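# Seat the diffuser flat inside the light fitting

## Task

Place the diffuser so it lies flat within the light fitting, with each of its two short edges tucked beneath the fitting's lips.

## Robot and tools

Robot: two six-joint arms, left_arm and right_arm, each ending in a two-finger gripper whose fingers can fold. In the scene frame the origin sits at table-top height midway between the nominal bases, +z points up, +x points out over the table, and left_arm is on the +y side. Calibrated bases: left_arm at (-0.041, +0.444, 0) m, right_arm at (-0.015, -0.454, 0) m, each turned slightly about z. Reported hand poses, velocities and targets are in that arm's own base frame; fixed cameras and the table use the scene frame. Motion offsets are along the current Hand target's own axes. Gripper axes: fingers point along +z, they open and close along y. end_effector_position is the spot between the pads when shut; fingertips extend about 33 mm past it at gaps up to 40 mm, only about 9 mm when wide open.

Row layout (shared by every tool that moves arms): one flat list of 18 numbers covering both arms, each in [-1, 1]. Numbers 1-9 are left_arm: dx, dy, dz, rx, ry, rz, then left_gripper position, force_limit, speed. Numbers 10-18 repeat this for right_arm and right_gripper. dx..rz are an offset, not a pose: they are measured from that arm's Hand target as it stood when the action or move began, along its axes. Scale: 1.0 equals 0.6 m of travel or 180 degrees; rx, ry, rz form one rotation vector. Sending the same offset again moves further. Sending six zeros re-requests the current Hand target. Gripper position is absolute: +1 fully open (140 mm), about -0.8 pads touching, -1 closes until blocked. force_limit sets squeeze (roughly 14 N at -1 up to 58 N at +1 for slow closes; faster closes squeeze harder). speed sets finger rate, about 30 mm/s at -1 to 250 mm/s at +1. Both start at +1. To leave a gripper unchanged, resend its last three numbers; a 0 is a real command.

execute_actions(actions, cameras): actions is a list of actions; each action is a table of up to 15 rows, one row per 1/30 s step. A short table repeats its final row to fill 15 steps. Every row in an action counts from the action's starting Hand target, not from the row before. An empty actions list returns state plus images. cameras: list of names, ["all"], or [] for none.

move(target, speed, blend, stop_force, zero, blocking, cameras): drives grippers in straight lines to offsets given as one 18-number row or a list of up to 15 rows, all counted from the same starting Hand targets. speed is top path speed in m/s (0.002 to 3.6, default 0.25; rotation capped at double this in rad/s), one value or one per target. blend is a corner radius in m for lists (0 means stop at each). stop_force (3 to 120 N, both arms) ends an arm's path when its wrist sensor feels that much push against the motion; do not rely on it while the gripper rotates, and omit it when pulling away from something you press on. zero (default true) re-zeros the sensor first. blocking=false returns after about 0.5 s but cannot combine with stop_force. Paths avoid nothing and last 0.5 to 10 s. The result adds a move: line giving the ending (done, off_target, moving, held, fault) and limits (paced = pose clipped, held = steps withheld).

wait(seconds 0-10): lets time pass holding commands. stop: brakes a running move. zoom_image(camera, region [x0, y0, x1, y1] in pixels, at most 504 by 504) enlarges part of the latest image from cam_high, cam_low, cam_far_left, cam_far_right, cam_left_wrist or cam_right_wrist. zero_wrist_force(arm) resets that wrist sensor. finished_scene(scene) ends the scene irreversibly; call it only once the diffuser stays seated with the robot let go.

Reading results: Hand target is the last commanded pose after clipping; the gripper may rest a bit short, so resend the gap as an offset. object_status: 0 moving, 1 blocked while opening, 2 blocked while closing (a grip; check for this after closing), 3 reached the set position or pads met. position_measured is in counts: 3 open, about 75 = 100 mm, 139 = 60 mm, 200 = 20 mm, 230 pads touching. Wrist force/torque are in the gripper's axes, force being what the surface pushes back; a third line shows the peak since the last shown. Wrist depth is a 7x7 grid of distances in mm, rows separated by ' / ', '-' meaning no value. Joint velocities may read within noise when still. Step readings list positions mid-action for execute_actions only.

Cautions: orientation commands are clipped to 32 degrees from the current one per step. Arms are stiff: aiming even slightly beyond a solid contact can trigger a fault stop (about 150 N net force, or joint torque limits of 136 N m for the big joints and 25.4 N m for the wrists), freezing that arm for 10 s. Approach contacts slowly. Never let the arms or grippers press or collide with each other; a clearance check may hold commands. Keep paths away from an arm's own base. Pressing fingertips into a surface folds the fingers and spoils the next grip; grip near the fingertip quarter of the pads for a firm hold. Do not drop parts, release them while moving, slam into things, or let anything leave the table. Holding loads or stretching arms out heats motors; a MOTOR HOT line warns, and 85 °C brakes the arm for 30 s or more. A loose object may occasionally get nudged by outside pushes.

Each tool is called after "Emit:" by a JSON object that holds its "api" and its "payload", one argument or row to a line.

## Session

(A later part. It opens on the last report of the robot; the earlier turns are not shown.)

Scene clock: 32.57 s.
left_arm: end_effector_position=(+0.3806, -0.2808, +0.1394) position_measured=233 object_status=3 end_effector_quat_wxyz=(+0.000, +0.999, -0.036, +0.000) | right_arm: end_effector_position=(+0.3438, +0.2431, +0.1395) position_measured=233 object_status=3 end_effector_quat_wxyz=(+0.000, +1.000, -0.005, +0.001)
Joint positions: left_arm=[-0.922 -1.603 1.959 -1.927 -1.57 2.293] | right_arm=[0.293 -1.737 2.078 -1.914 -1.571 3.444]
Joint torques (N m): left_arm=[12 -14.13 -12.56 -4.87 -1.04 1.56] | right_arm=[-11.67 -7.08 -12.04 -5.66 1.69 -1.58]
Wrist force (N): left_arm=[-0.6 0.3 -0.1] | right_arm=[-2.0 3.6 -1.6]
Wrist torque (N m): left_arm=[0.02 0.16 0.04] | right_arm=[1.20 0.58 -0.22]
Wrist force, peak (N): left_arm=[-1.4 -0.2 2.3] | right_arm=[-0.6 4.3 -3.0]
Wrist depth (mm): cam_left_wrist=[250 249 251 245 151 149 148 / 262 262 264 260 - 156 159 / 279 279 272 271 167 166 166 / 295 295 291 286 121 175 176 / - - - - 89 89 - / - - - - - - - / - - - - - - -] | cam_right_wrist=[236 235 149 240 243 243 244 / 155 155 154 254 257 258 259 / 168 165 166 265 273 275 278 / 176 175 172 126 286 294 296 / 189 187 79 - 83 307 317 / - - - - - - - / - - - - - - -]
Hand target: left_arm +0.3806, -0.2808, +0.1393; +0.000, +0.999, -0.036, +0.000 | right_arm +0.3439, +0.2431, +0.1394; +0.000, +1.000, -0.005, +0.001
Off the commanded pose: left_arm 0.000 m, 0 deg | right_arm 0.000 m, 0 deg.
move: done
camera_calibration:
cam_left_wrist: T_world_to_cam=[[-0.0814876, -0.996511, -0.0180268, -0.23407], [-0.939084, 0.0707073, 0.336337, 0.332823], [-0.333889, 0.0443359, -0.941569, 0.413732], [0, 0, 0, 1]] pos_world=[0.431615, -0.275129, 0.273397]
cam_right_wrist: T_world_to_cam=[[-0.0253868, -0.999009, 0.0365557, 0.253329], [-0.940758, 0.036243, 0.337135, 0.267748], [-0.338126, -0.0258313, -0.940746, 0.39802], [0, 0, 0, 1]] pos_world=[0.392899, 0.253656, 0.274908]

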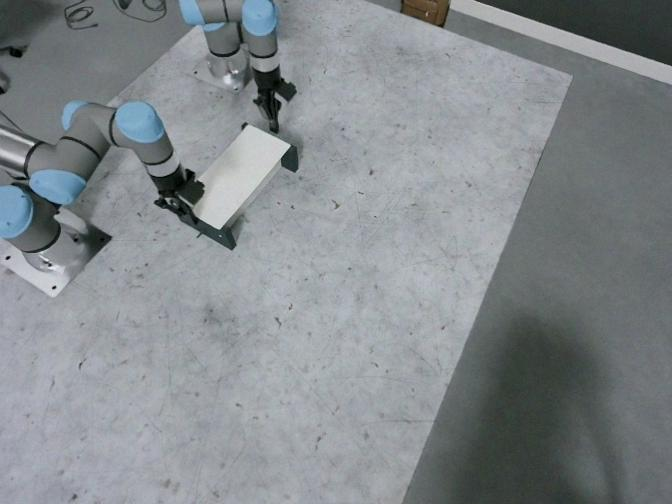

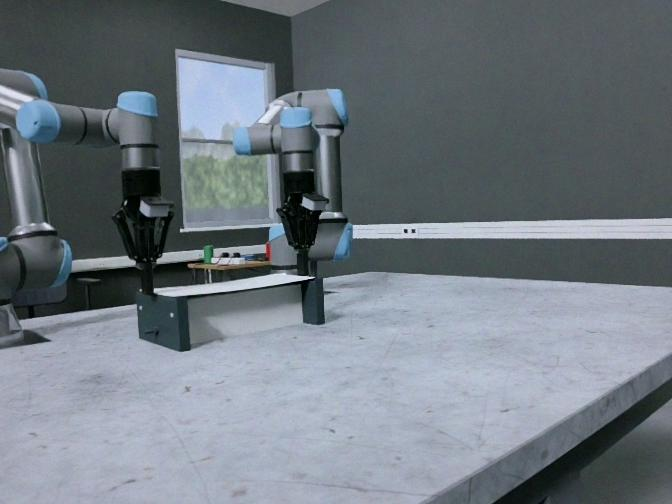

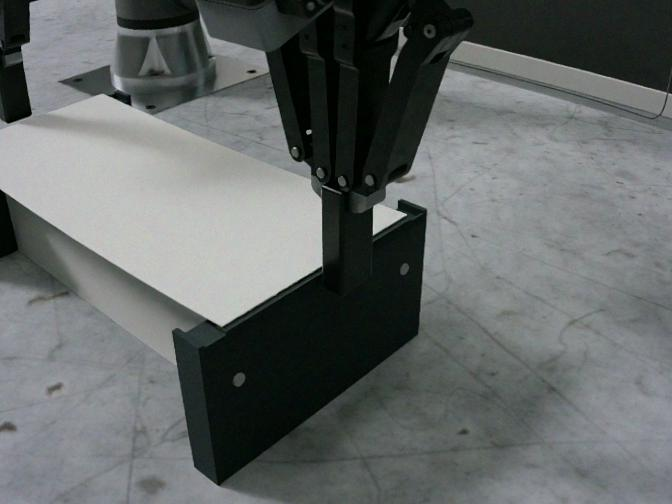

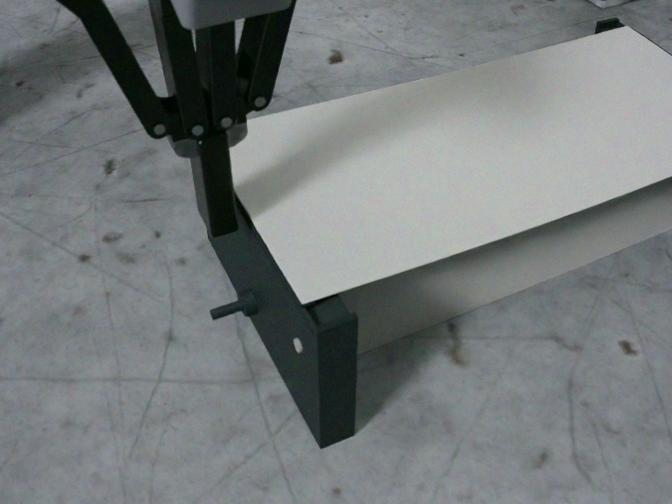

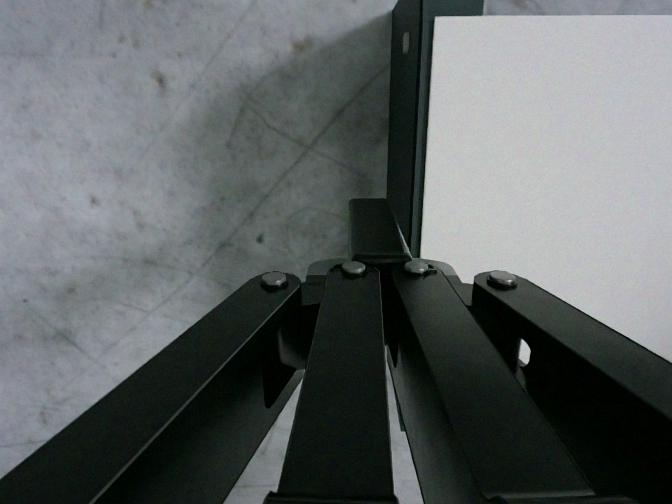

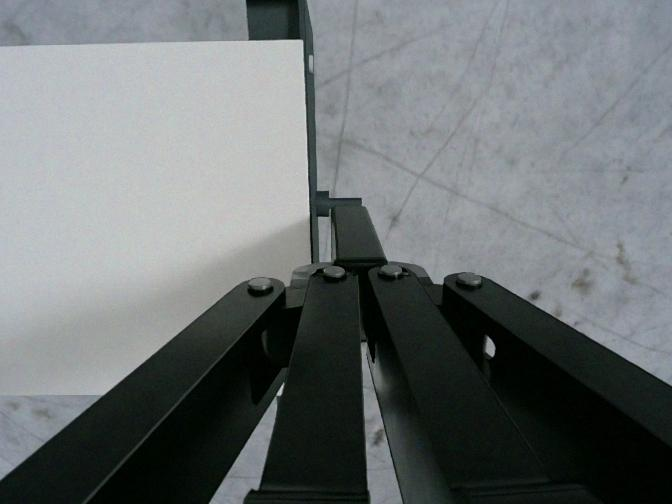

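Emit:
{"api": "move", "payload": {
  "target": [0,0.0317,0,0,0,0,-1,-1,0,0,0,0,0,0,0,-1,-1,0],
  "speed": 0.025,
  "cameras": ["cam_far_left","cam_far_right","cam_left_wrist","cam_right_wrist"]
}}

Emit:
{"api": "zoom_image", "payload": {
  "camera": "cam_far_left",
  "region": [160, 190, 440, 370]
}}

Scene clock: 34.47 s.
left_arm: end_effector_position=(+0.3793, -0.2995, +0.1393) position_measured=233 object_status=3 end_effector_quat_wxyz=(+0.000, +0.999, -0.036, +0.000) | right_arm: end_effector_position=(+0.3439, +0.2431, +0.1394) position_measured=233 object_status=3 end_effector_quat_wxyz=(+0.000, +1.000, -0.005, +0.001)
Joint positions: left_arm=[-0.948 -1.577 1.934 -1.928 -1.57 2.266] | right_arm=[0.293 -1.737 2.078 -1.914 -1.571 3.444]
Joint torques (N m): left_arm=[-21.99 -14.83 -30.86 -7.68 -3.16 -1.98] | right_arm=[-10.84 -6.54 -12.44 -5.45 1.56 -1.7]
Wrist force (N): left_arm=[-1.0 -12.2 -7.7] | right_arm=[-2.1 3.7 -1.4]
Wrist torque (N m): left_arm=[0.29 0.21 0.11] | right_arm=[1.22 0.60 -0.22]
Wrist force, peak (N): left_arm=[-0.6 -12.4 -8.6] | right_arm=[-2.3 4.0 -1.4]
Wrist depth (mm): cam_left_wrist=[248 - 246 246 149 150 149 / 266 263 - 258 156 156 157 / 277 276 276 272 165 166 167 / 294 293 291 - 115 176 177 / 317 - - - 89 89 186 / - - - - - - - / - - - - - - -] | cam_right_wrist=[236 234 150 238 242 244 246 / 155 154 154 251 257 258 260 / 167 165 165 265 276 274 276 / 176 175 173 127 287 293 295 / 188 185 79 - 83 305 317 / - - - - - - - / - - - - - - -]
Hand target: left_arm +0.3793, -0.2998, +0.1393; +0.000, +0.999, -0.036, +0.000 | right_arm +0.3439, +0.2431, +0.1394; +0.000, +1.000, -0.005, +0.001
Off the commanded pose: left_arm 0.000 m, 0 deg | right_arm 0.000 m, 0 deg.
move: done
camera_calibration:
cam_left_wrist: T_world_to_cam=[[-0.081486, -0.996511, -0.0180273, -0.252913], [-0.939084, 0.0707055, 0.336337, 0.332964], [-0.333889, 0.0443359, -0.941569, 0.414037], [0, 0, 0, 1]] pos_world=[0.430315, -0.293929, 0.273297]
cam_right_wrist: T_world_to_cam=[[-0.0254208, -0.999012, 0.0364618, 0.253373], [-0.940757, 0.0362433, 0.337139, 0.26778], [-0.338127, -0.0257314, -0.940749, 0.397902], [0, 0, 0, 1]] pos_world=[0.392899, 0.253656, 0.274808]
Images, in order (width x height): cam_far_left 672x504, cam_far_right 672x504, cam_left_wrist 672x504, cam_right_wrist 672x504.

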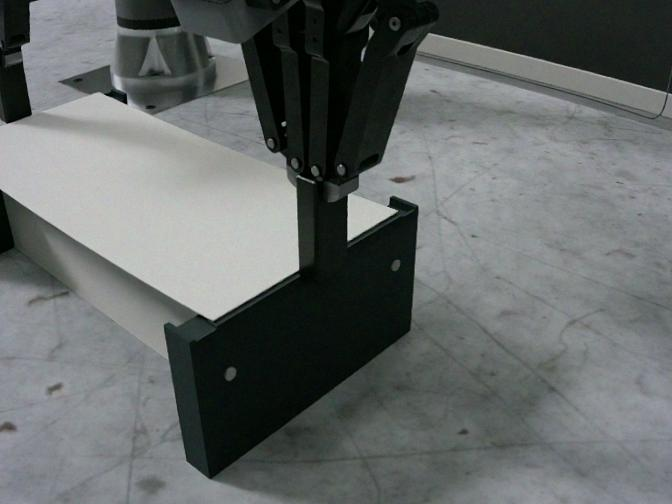

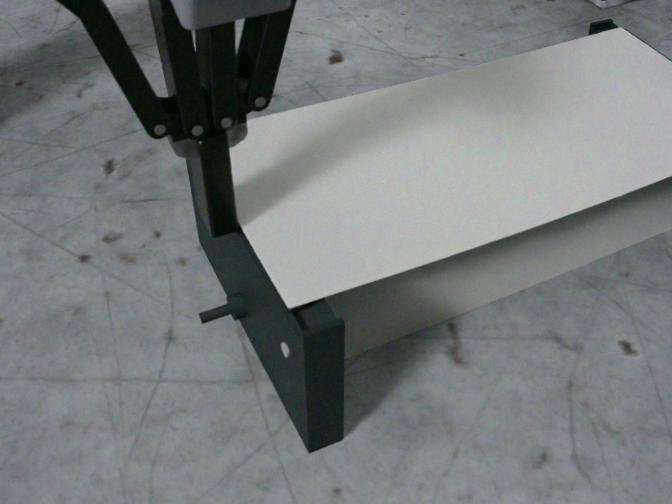

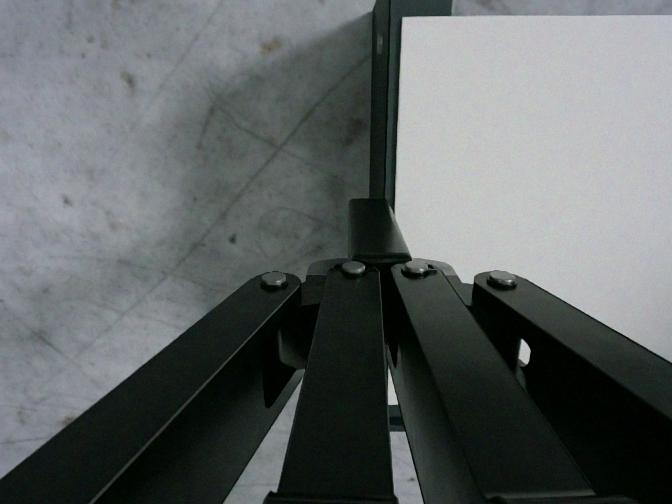

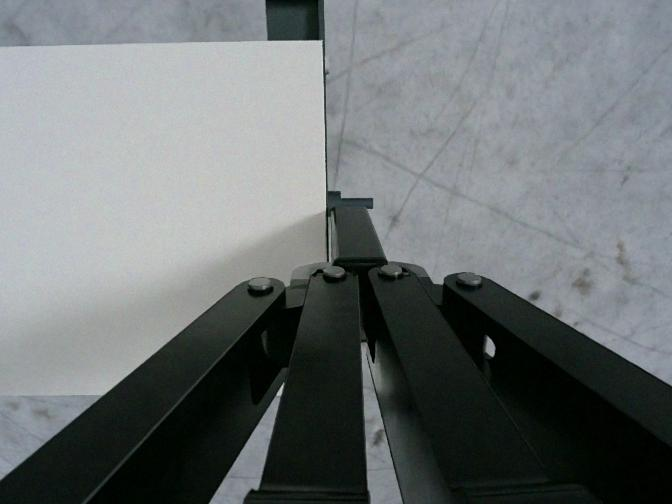

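Scaled by 1.800 from the camera's 672x504 image, which has a finer 960x720 frame.

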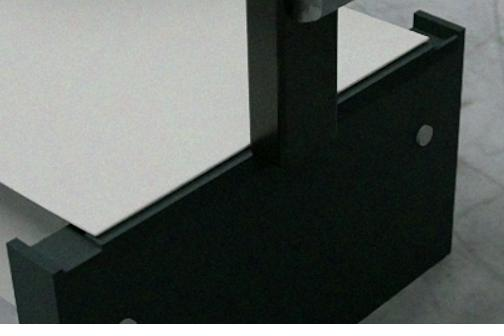

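Emit:
{"api": "move", "payload": {
  "target": [
    [0,0,-0.0013,0,0,0,-1,-1,0,0,0.02,0,0,0,0,-1,-1,0],
    [0,0.0133,-0.0013,0,0,0,-1,-1,0,0,0.02,0,0,0,0,-1,-1,0]
  ],
  "speed": 0.025,
  "cameras": ["cam_far_left","cam_far_right","cam_left_wrist","cam_right_wrist"]
}}

Emit:
{"api": "zoom_image", "payload": {
  "camera": "cam_far_left",
  "region": [160, 190, 440, 370]
}}

Emit:
{"api": "zoom_image", "payload": {
  "camera": "cam_far_right",
  "region": [170, 130, 370, 330]
}}

Scene clock: 37.07 s.
left_arm: end_effector_position=(+0.3787, -0.3075, +0.1401) position_measured=233 object_status=3 end_effector_quat_wxyz=(+0.000, +0.999, -0.036, +0.000) | right_arm: end_effector_position=(+0.3438, +0.2311, +0.1394) position_measured=233 object_status=3 end_effector_quat_wxyz=(+0.000, +1.000, -0.005, +0.001)
Joint positions: left_arm=[-0.959 -1.567 1.921 -1.925 -1.57 2.255] | right_arm=[0.264 -1.756 2.093 -1.91 -1.571 3.415]
Joint torques (N m): left_arm=[-15.1 -16.8 -30.44 -1.85 1.29 -1.5] | right_arm=[-11.5 -24.29 -12.36 -0.79 1.31 -1.96]
Wrist force (N): left_arm=[-0.8 0.4 -0.1] | right_arm=[-1.9 3.4 -1.4]
Wrist torque (N m): left_arm=[0.04 0.20 0.12] | right_arm=[1.18 0.57 -0.20]
Wrist force, peak (N): left_arm=[-0.3 -12.8 -9.2] | right_arm=[-2.2 4.0 -1.5]
Wrist depth (mm): cam_left_wrist=[249 256 247 243 155 154 153 / - 257 265 164 162 162 163 / 281 277 277 275 170 171 170 / 294 293 289 135 180 182 180 / 308 305 - - 89 89 190 / - - - - - - - / - - - - - - -] | cam_right_wrist=[231 233 148 242 243 243 244 / 155 155 153 252 258 258 260 / 167 164 166 269 273 275 276 / 176 176 172 126 288 291 294 / 189 185 79 - 83 306 316 / - - - - - - - / - - - - - - -]
Hand target: left_arm +0.3787, -0.3077, +0.1401; +0.000, +0.999, -0.036, +0.000 | right_arm +0.3438, +0.2311, +0.1394; +0.000, +1.000, -0.005, +0.001
Off the commanded pose: left_arm 0.000 m, 0 deg | right_arm 0.000 m, 0 deg.
move: done
camera_calibration:
cam_left_wrist: T_world_to_cam=[[-0.081486, -0.996511, -0.0180273, -0.260819], [-0.939084, 0.0707055, 0.336337, 0.33269], [-0.333889, 0.0443359, -0.941569, 0.414941], [0, 0, 0, 1]] pos_world=[0.429715, -0.301829, 0.274097]
cam_right_wrist: T_world_to_cam=[[-0.0254226, -0.999012, 0.0364624, 0.241382], [-0.940757, 0.0362452, 0.337139, 0.268121], [-0.338127, -0.0257314, -0.940749, 0.39756], [0, 0, 0, 1]] pos_world=[0.392799, 0.241656, 0.274808]
Images, in order (width x height): cam_far_left 672x504, cam_far_right 672x504, cam_left_wrist 672x504, cam_right_wrist 672x504.

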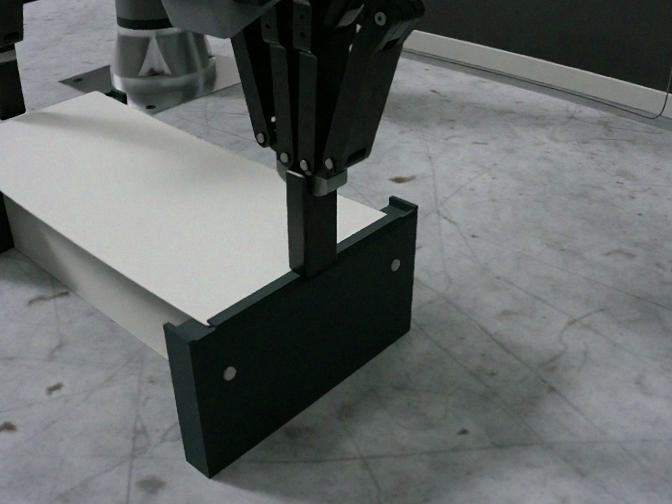

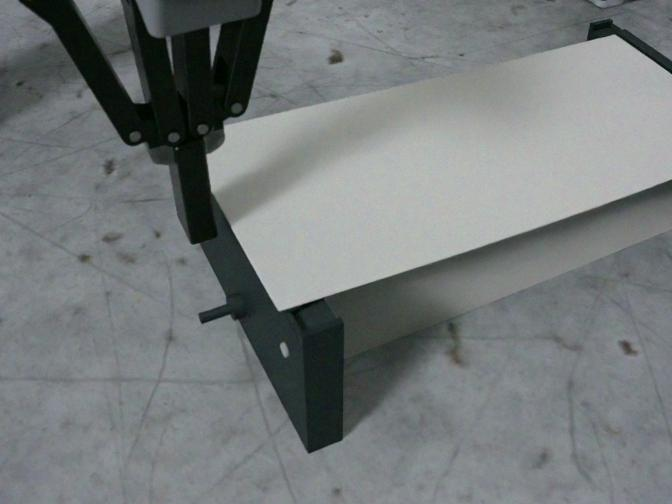

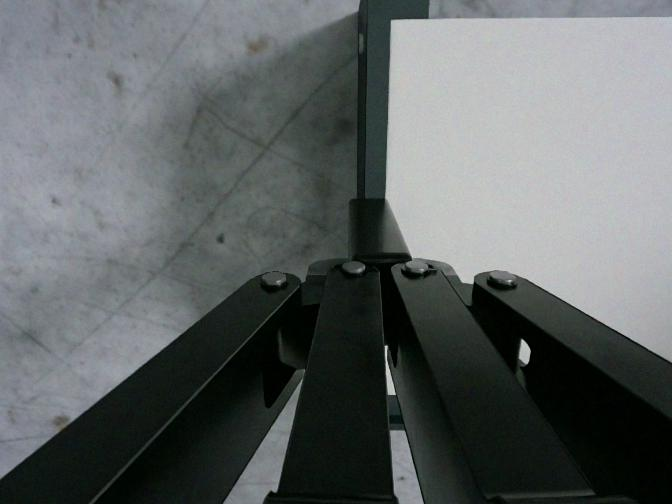

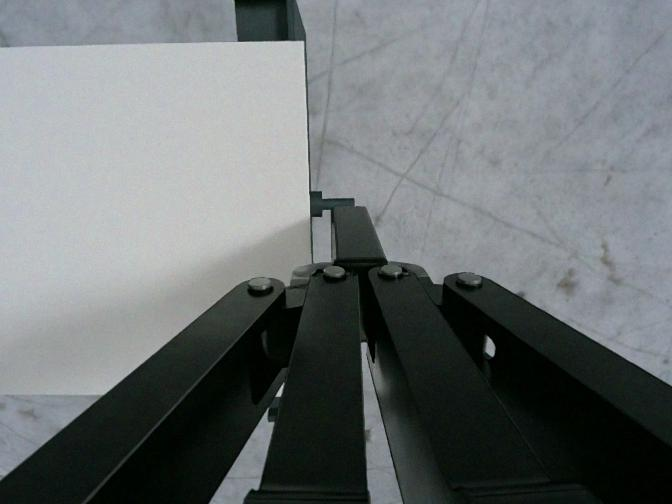

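Scaled by 1.800 from the camera's 672x504 image, which has a finer 960x720 frame.

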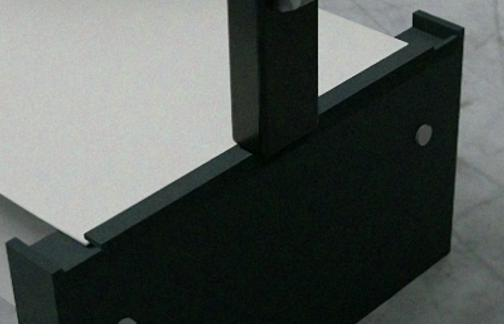

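Scaled by 2.520 from the camera's 672x504 image, which has a finer 960x720 frame.

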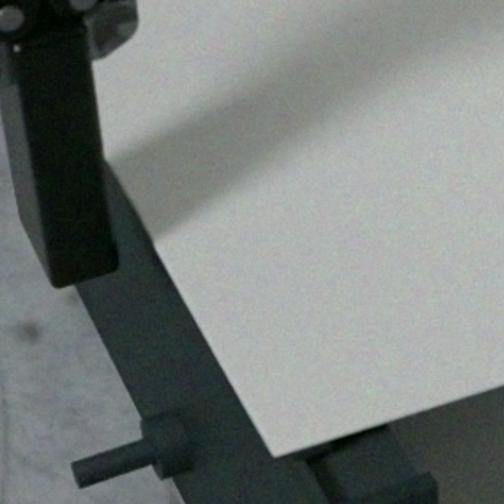

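Emit:
{"api": "move", "payload": {
  "target": [
    [0,-0.035,0,0,0,0,-1,-1,0,0,0,-0.0015,0,0,0,-1,-1,0],
    [0,-0.035,0.05,0,0,0,-1,-1,0,0,0,-0.0015,0,0,0,-1,-1,0],
    [0,-0.027,0.05,0,0,0,-1,-1,0,0,0,-0.0015,0,0,0,-1,-1,0]
  ],
  "speed": 0.08
}}

Emit:
{"api": "move", "payload": {
  "target": [0,0,0,0,0,0,-1,-1,0,0,-0.0317,0,0,0,0,-1,-1,0],
  "speed": 0.02,
  "cameras": ["cam_far_left","cam_far_right","cam_left_wrist","cam_right_wrist"]
}}

Emit:
{"api": "zoom_image", "payload": {
  "camera": "cam_far_right",
  "region": [170, 130, 370, 330]
}}

Emit:
{"api": "zoom_image", "payload": {
  "camera": "cam_far_left",
  "region": [160, 190, 440, 370]
}}

Scene clock: 40.10 s.
left_arm: end_effector_position=(+0.3799, -0.2913, +0.1101) position_measured=233 object_status=3 end_effector_quat_wxyz=(+0.000, +0.999, -0.036, +0.000) | right_arm: end_effector_position=(+0.3438, +0.2311, +0.1403) position_measured=233 object_status=3 end_effector_quat_wxyz=(+0.000, +1.000, -0.005, +0.001)
Joint positions: left_arm=[-0.937 -1.559 1.997 -2.008 -1.57 2.278] | right_arm=[0.264 -1.757 2.092 -1.908 -1.571 3.415]
Joint torques (N m): left_arm=[-14.9 -15.67 -31.82 -5.23 -0.44 -2.28] | right_arm=[-11.61 -24.13 -36.21 -0.89 1.48 -1.88]
Wrist force (N): left_arm=[-0.7 0.5 0.0] | right_arm=[-2.2 3.7 -1.3]
Wrist torque (N m): left_arm=[0.08 0.17 0.13] | right_arm=[1.22 0.61 -0.20]
Wrist force, peak (N): left_arm=[-0.8 0.3 -1.0] | right_arm=[-2.2 4.1 -1.5]
Wrist depth (mm): cam_left_wrist=[219 220 - 218 125 126 126 / - 232 234 231 136 133 133 / 249 247 246 242 141 141 141 / 263 259 256 135 134 150 150 / 281 - - - 89 89 157 / - - - - - - - / - - - - - - -] | cam_right_wrist=[233 237 150 242 244 244 245 / 159 156 155 256 258 259 259 / 167 166 165 269 274 277 283 / 178 179 174 126 288 294 298 / 191 187 79 - 83 307 319 / - - - - - - - / - - - - - - -]
Hand target: left_arm +0.3799, -0.2915, +0.1101; +0.000, +0.999, -0.036, +0.000 | right_arm +0.3438, +0.2311, +0.1403; +0.000, +1.000, -0.005, +0.001
Off the commanded pose: left_arm 0.000 m, 0 deg | right_arm 0.000 m, 0 deg.
move: done

Scene clock: 41.43 s.
left_arm: end_effector_position=(+0.3799, -0.2915, +0.1101) position_measured=233 object_status=3 end_effector_quat_wxyz=(+0.000, +0.999, -0.036, +0.000) | right_arm: end_effector_position=(+0.3439, +0.2500, +0.1403) position_measured=233 object_status=3 end_effector_quat_wxyz=(+0.000, +1.000, -0.005, +0.001)
Joint positions: left_arm=[-0.937 -1.559 1.997 -2.008 -1.57 2.277] | right_arm=[0.31 -1.727 2.068 -1.913 -1.571 3.461]
Joint torques (N m): left_arm=[-13.95 -16.52 -30.7 -5.19 0.89 -1.98] | right_arm=[11.33 -4.74 -35.67 -6.27 4.19 1.02]
Wrist force (N): left_arm=[-0.8 0.3 0.0] | right_arm=[-2.1 13.9 -4.9]
Wrist torque (N m): left_arm=[0.03 0.18 0.12] | right_arm=[0.82 0.55 -0.42]
Wrist force, peak (N): left_arm=[-1.0 0.4 0.1] | right_arm=[-2.2 13.9 -6.1]
Wrist depth (mm): cam_left_wrist=[- 215 227 219 126 126 126 / - 233 233 233 131 133 135 / 250 247 245 - 141 142 142 / 263 262 257 254 121 150 153 / - 272 - - 89 89 160 / - - - - - - - / - - - - - - -] | cam_right_wrist=[233 234 153 153 244 246 247 / 160 159 157 159 258 261 261 / 171 170 168 169 275 275 275 / 183 182 177 127 288 294 295 / 197 192 79 - 83 310 318 / - - - - - - - / - - - - - - -]
Hand target: left_arm +0.3799, -0.2915, +0.1101; +0.000, +0.999, -0.036, +0.000 | right_arm +0.3439, +0.2501, +0.1403; +0.000, +1.000, -0.005, +0.001
Off the commanded pose: left_arm 0.000 m, 0 deg | right_arm 0.000 m, 0 deg.
move: done
camera_calibration:
cam_left_wrist: T_world_to_cam=[[-0.0814876, -0.996511, -0.0180268, -0.245417], [-0.939084, 0.0707073, 0.336337, 0.342783], [-0.333889, 0.0443359, -0.941569, 0.386389], [0, 0, 0, 1]] pos_world=[0.430915, -0.285929, 0.244097]
cam_right_wrist: T_world_to_cam=[[-0.0253886, -0.999009, 0.0365564, 0.260196], [-0.940758, 0.0362449, 0.337135, 0.267322], [-0.338126, -0.0258313, -0.940746, 0.398985], [0, 0, 0, 1]] pos_world=[0.392999, 0.260556, 0.275708]
Images, in order (width x height): cam_far_left 672x504, cam_far_right 672x504, cam_left_wrist 672x504, cam_right_wrist 672x504.

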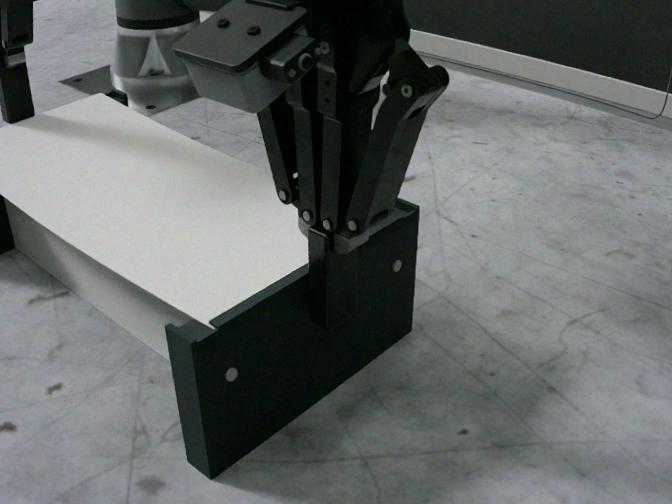

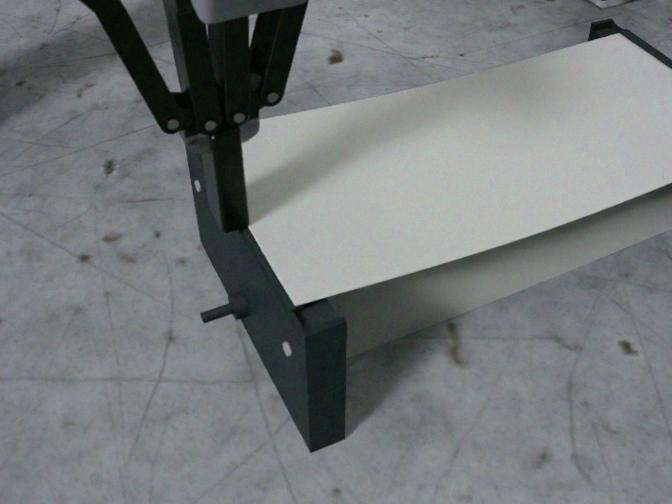

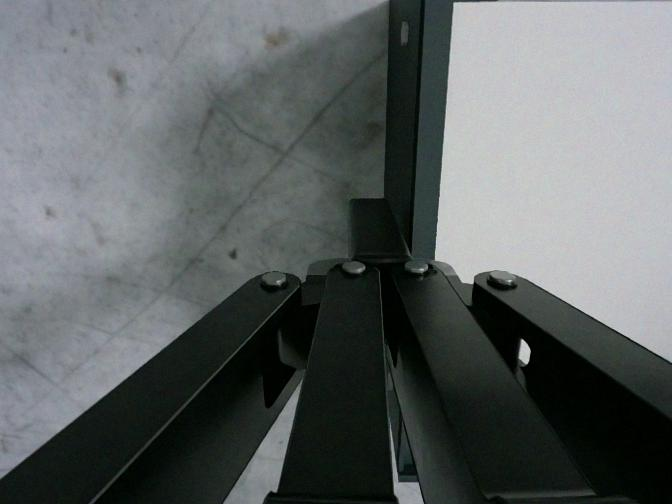

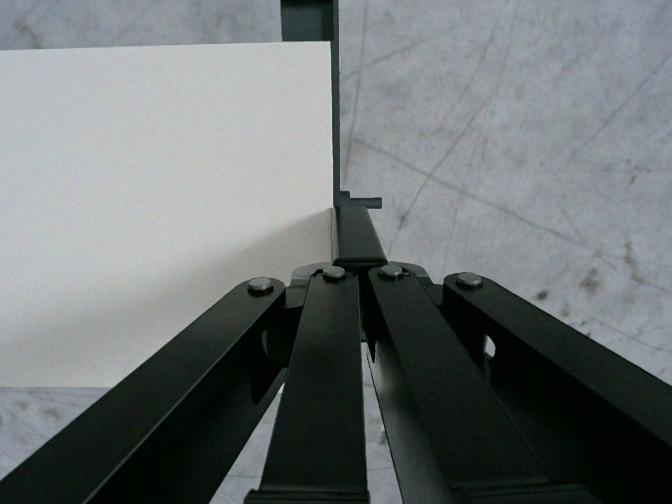

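Scaled by 2.520 from the camera's 672x504 image, which has a finer 960x720 frame.

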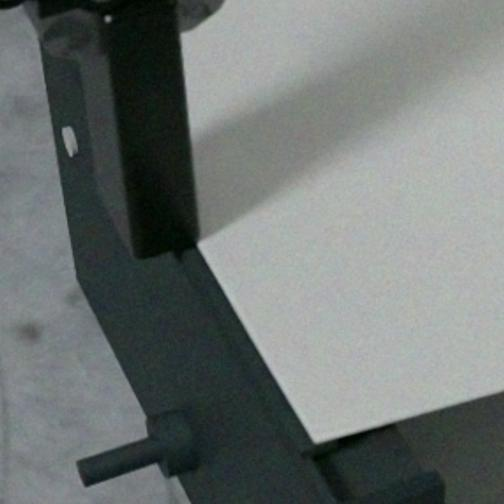

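Scaled by 1.800 from the camera's 672x504 image, which has a finer 960x720 frame.

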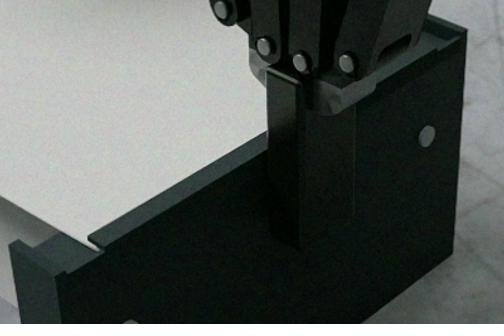

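Emit:
{"api": "move", "payload": {
  "target": [0,0,0,0,0,0,-1,-1,0,0,-0.0075,0,0,0,0,-1,-1,0],
  "speed": 0.015,
  "cameras": ["cam_far_left","cam_far_right","cam_right_wrist"]
}}

Emit:
{"api": "zoom_image", "payload": {
  "camera": "cam_far_right",
  "region": [170, 130, 370, 330]
}}

Scene clock: 42.57 s.
left_arm: end_effector_position=(+0.3799, -0.2915, +0.1101) position_measured=233 object_status=3 end_effector_quat_wxyz=(+0.000, +0.999, -0.036, +0.000) | right_arm: end_effector_position=(+0.3440, +0.2545, +0.1403) position_measured=233 object_status=3 end_effector_quat_wxyz=(+0.000, +1.000, -0.005, +0.001)
Joint positions: left_arm=[-0.937 -1.559 1.997 -2.008 -1.57 2.277] | right_arm=[0.32 -1.72 2.062 -1.915 -1.571 3.471]
Joint torques (N m): left_arm=[-13.48 -17.27 -29.78 -5.09 1.23 -1.96] | right_arm=[12.69 -6.54 -37.41 -6.04 4.03 1.4]
Wrist force (N): left_arm=[-0.8 0.3 -0.1] | right_arm=[-1.8 13.7 -5.4]
Wrist torque (N m): left_arm=[0.03 0.18 0.12] | right_arm=[0.77 0.53 -0.43]
Wrist force, peak (N): left_arm=[-1.1 0.4 -0.1] | right_arm=[-2.1 14.9 -5.2]
Wrist depth (mm): cam_left_wrist=[224 223 217 218 126 126 126 / 234 233 - - 132 134 135 / 249 247 249 249 138 142 143 / 262 - 257 254 146 150 153 / 280 - - - 89 88 160 / - - - - - - - / - - - - - - -] | cam_right_wrist=[234 234 153 153 243 244 246 / 161 159 156 159 258 258 262 / 172 170 168 169 272 275 280 / 183 181 177 127 290 295 297 / 196 191 79 - 83 307 317 / - - - - - - - / - - - - - - -]
Hand target: left_arm +0.3799, -0.2915, +0.1101; +0.000, +0.999, -0.036, +0.000 | right_arm +0.3440, +0.2546, +0.1403; +0.000, +1.000, -0.005, +0.001
Off the commanded pose: left_arm 0.000 m, 0 deg | right_arm 0.000 m, 0 deg.
move: done
camera_calibration:
cam_right_wrist: T_world_to_cam=[[-0.0254208, -0.999012, 0.0364618, 0.264731], [-0.940757, 0.0362433, 0.337139, 0.267158], [-0.338127, -0.0257314, -0.940749, 0.399076], [0, 0, 0, 1]] pos_world=[0.392999, 0.265056, 0.275708]
Images, in order (width x height): cam_far_left 672x504, cam_far_right 672x504, cam_right_wrist 672x504.

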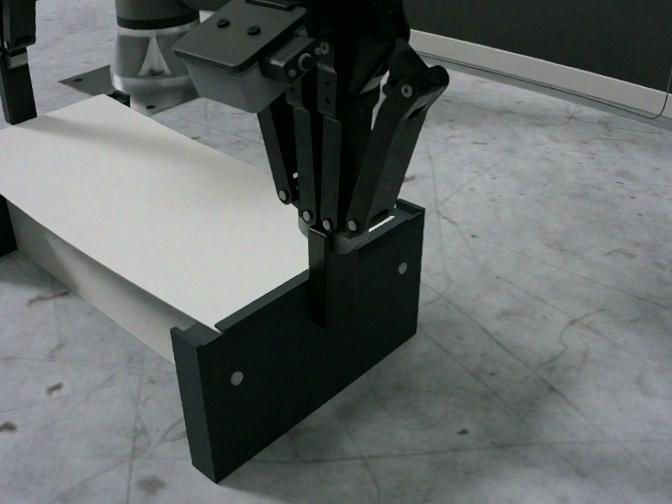

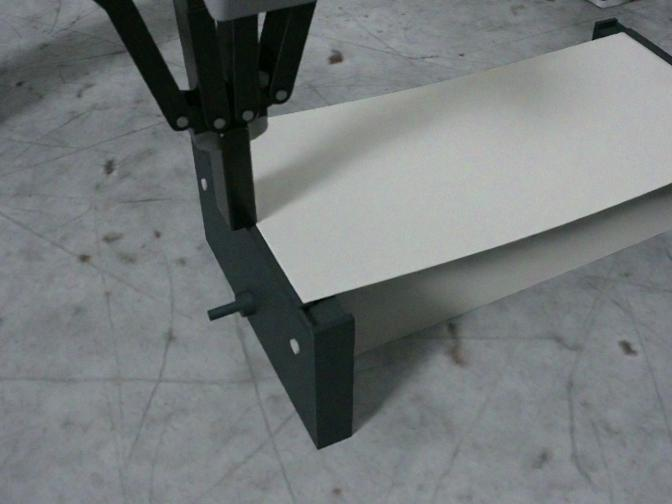

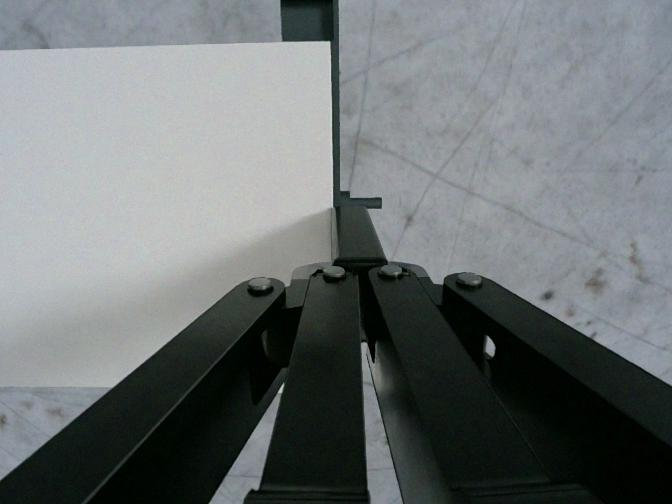

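Scaled by 2.520 from the camera's 672x504 image, which has a finer 960x720 frame.

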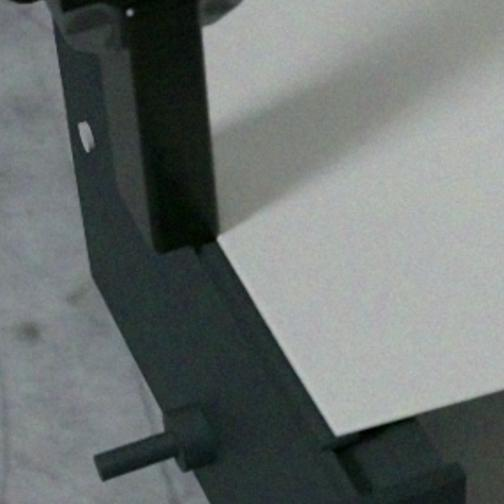

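Emit:
{"api": "move", "payload": {
  "target": [0,0,0,0,0,0,-1,-1,0,0,-0.015,0,0,0,0,-1,-1,0],
  "speed": 0.02,
  "cameras": ["cam_far_left","cam_far_right","cam_right_wrist","cam_low"]
}}

Emit:
{"api": "zoom_image", "payload": {
  "camera": "cam_far_right",
  "region": [170, 130, 370, 330]
}}

Scene clock: 43.83 s.
left_arm: end_effector_position=(+0.3799, -0.2915, +0.1101) position_measured=233 object_status=3 end_effector_quat_wxyz=(+0.000, +0.999, -0.036, +0.000) | right_arm: end_effector_position=(+0.3441, +0.2635, +0.1403) position_measured=233 object_status=3 end_effector_quat_wxyz=(+0.000, +1.000, -0.005, +0.001)
Joint positions: left_arm=[-0.937 -1.559 1.997 -2.008 -1.57 2.277] | right_arm=[0.341 -1.706 2.05 -1.917 -1.571 3.492]
Joint torques (N m): left_arm=[-14.06 -16.41 -30.65 -5.27 -2.05 -1.65] | right_arm=[17.77 13.79 -18.05 -3.59 7.92 1.05]
Wrist force (N): left_arm=[-2.0 -8.5 -3.8] | right_arm=[-2.1 30.5 -50.1]
Wrist torque (N m): left_arm=[0.11 0.17 0.04] | right_arm=[0.04 0.43 -0.46]
Wrist force, peak (N): left_arm=[-2.1 -9.2 -4.9] | right_arm=[-2.1 30.5 -50.1]
Wrist depth (mm): cam_left_wrist=[220 220 219 221 125 126 127 / - 232 231 231 132 134 135 / 247 245 246 248 139 143 143 / 263 259 259 254 146 150 154 / 276 - - - 89 89 161 / - - - - - - - / - - - - - - -] | cam_right_wrist=[236 235 235 152 244 245 246 / 161 160 157 156 259 260 261 / 172 170 168 168 274 277 277 / 184 182 177 126 289 294 296 / 197 192 79 - 83 310 315 / - - - - - - - / - - - - - - -]
Hand target: left_arm +0.3799, -0.2915, +0.1101; +0.000, +0.999, -0.036, +0.000 | right_arm +0.3441, +0.2636, +0.1403; +0.000, +1.000, -0.005, +0.001
Off the commanded pose: left_arm 0.000 m, 0 deg | right_arm 0.000 m, 0 deg.
move: done
camera_calibration:
cam_right_wrist: T_world_to_cam=[[-0.0254861, -0.999005, 0.0365859, 0.273612], [-0.940798, 0.0363434, 0.337013, 0.266919], [-0.338007, -0.0258308, -0.940789, 0.399424], [0, 0, 0, 1]] pos_world=[0.393099, 0.273956, 0.275808]
Images, in order (width x height): cam_low 672x504, cam_far_left 672x504, cam_far_right 672x504, cam_right_wrist 672x504.

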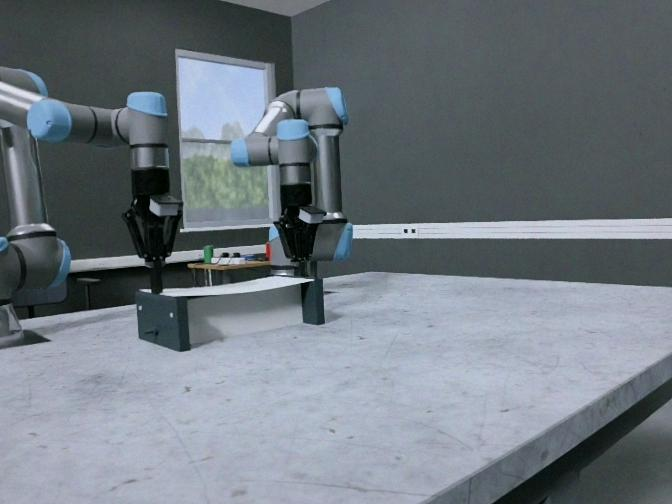

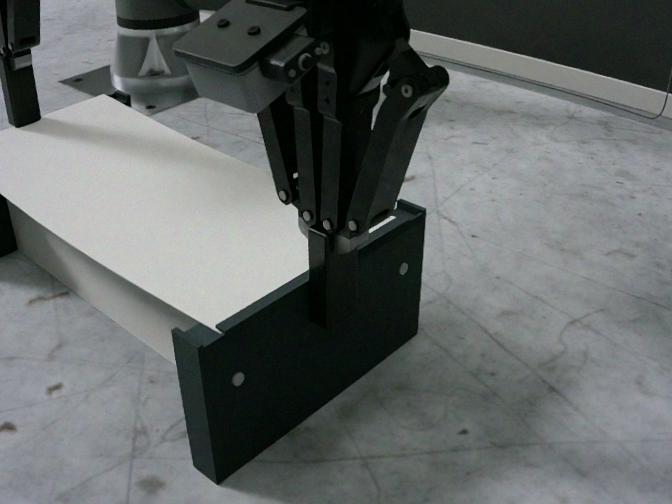

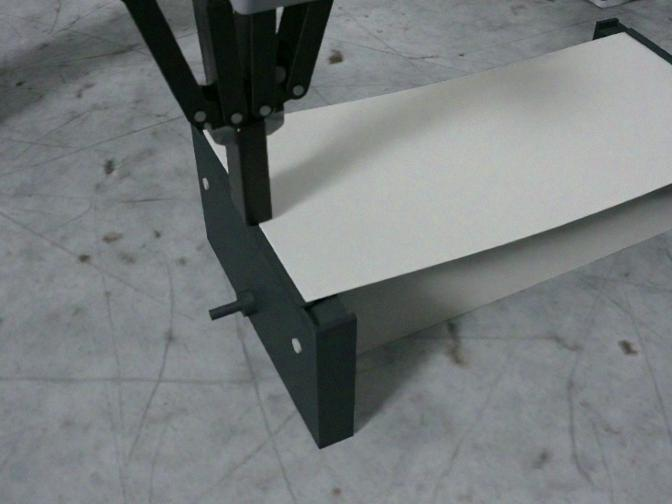

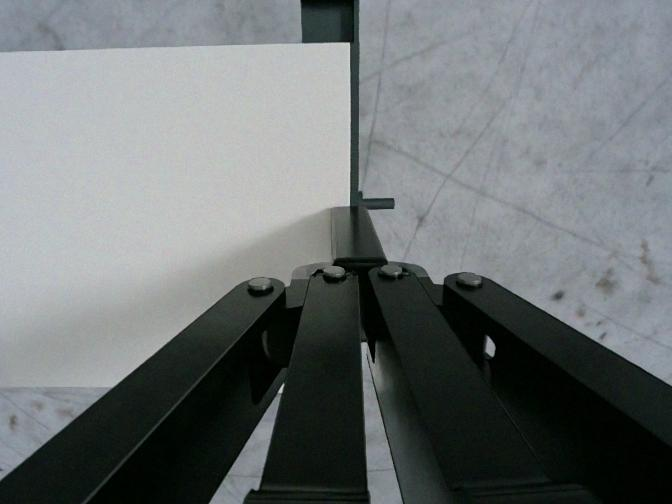

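Scaled by 2.520 from the camera's 672x504 image, which has a finer 960x720 frame.

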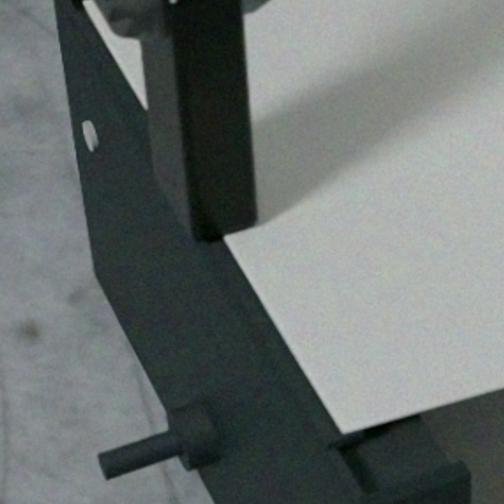

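Emit:
{"api": "zoom_image", "payload": {
  "camera": "cam_low",
  "region": [120, 250, 350, 370]
}}

Emit:
{"api": "zoom_image", "payload": {
  "camera": "cam_far_right",
  "region": [280, 40, 672, 360]
}}

Emit:
{"api": "zoom_image", "payload": {
  "camera": "cam_far_left",
  "region": [0, 90, 320, 370]
}}

Scaled by 2.191 from the camera's 672x504 image, which has a finer 960x720 frame.

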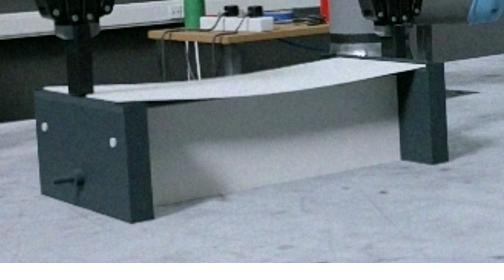

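Scaled by 1.286 from the camera's 672x504 image, which has a finer 960x720 frame.

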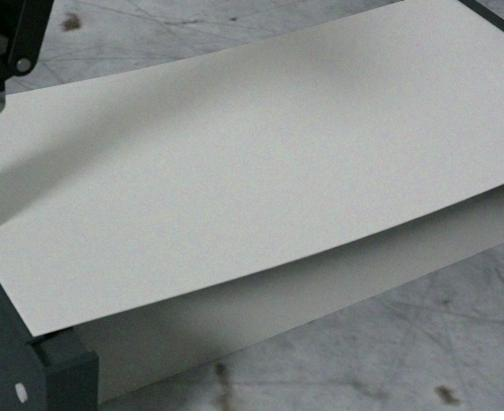

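Scaled by 1.575 from the camera's 672x504 image, which has a finer 960x720 frame.

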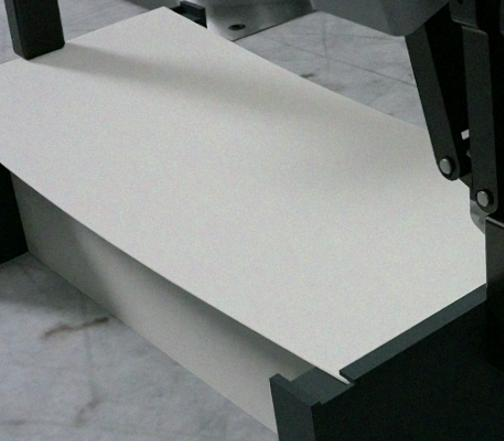

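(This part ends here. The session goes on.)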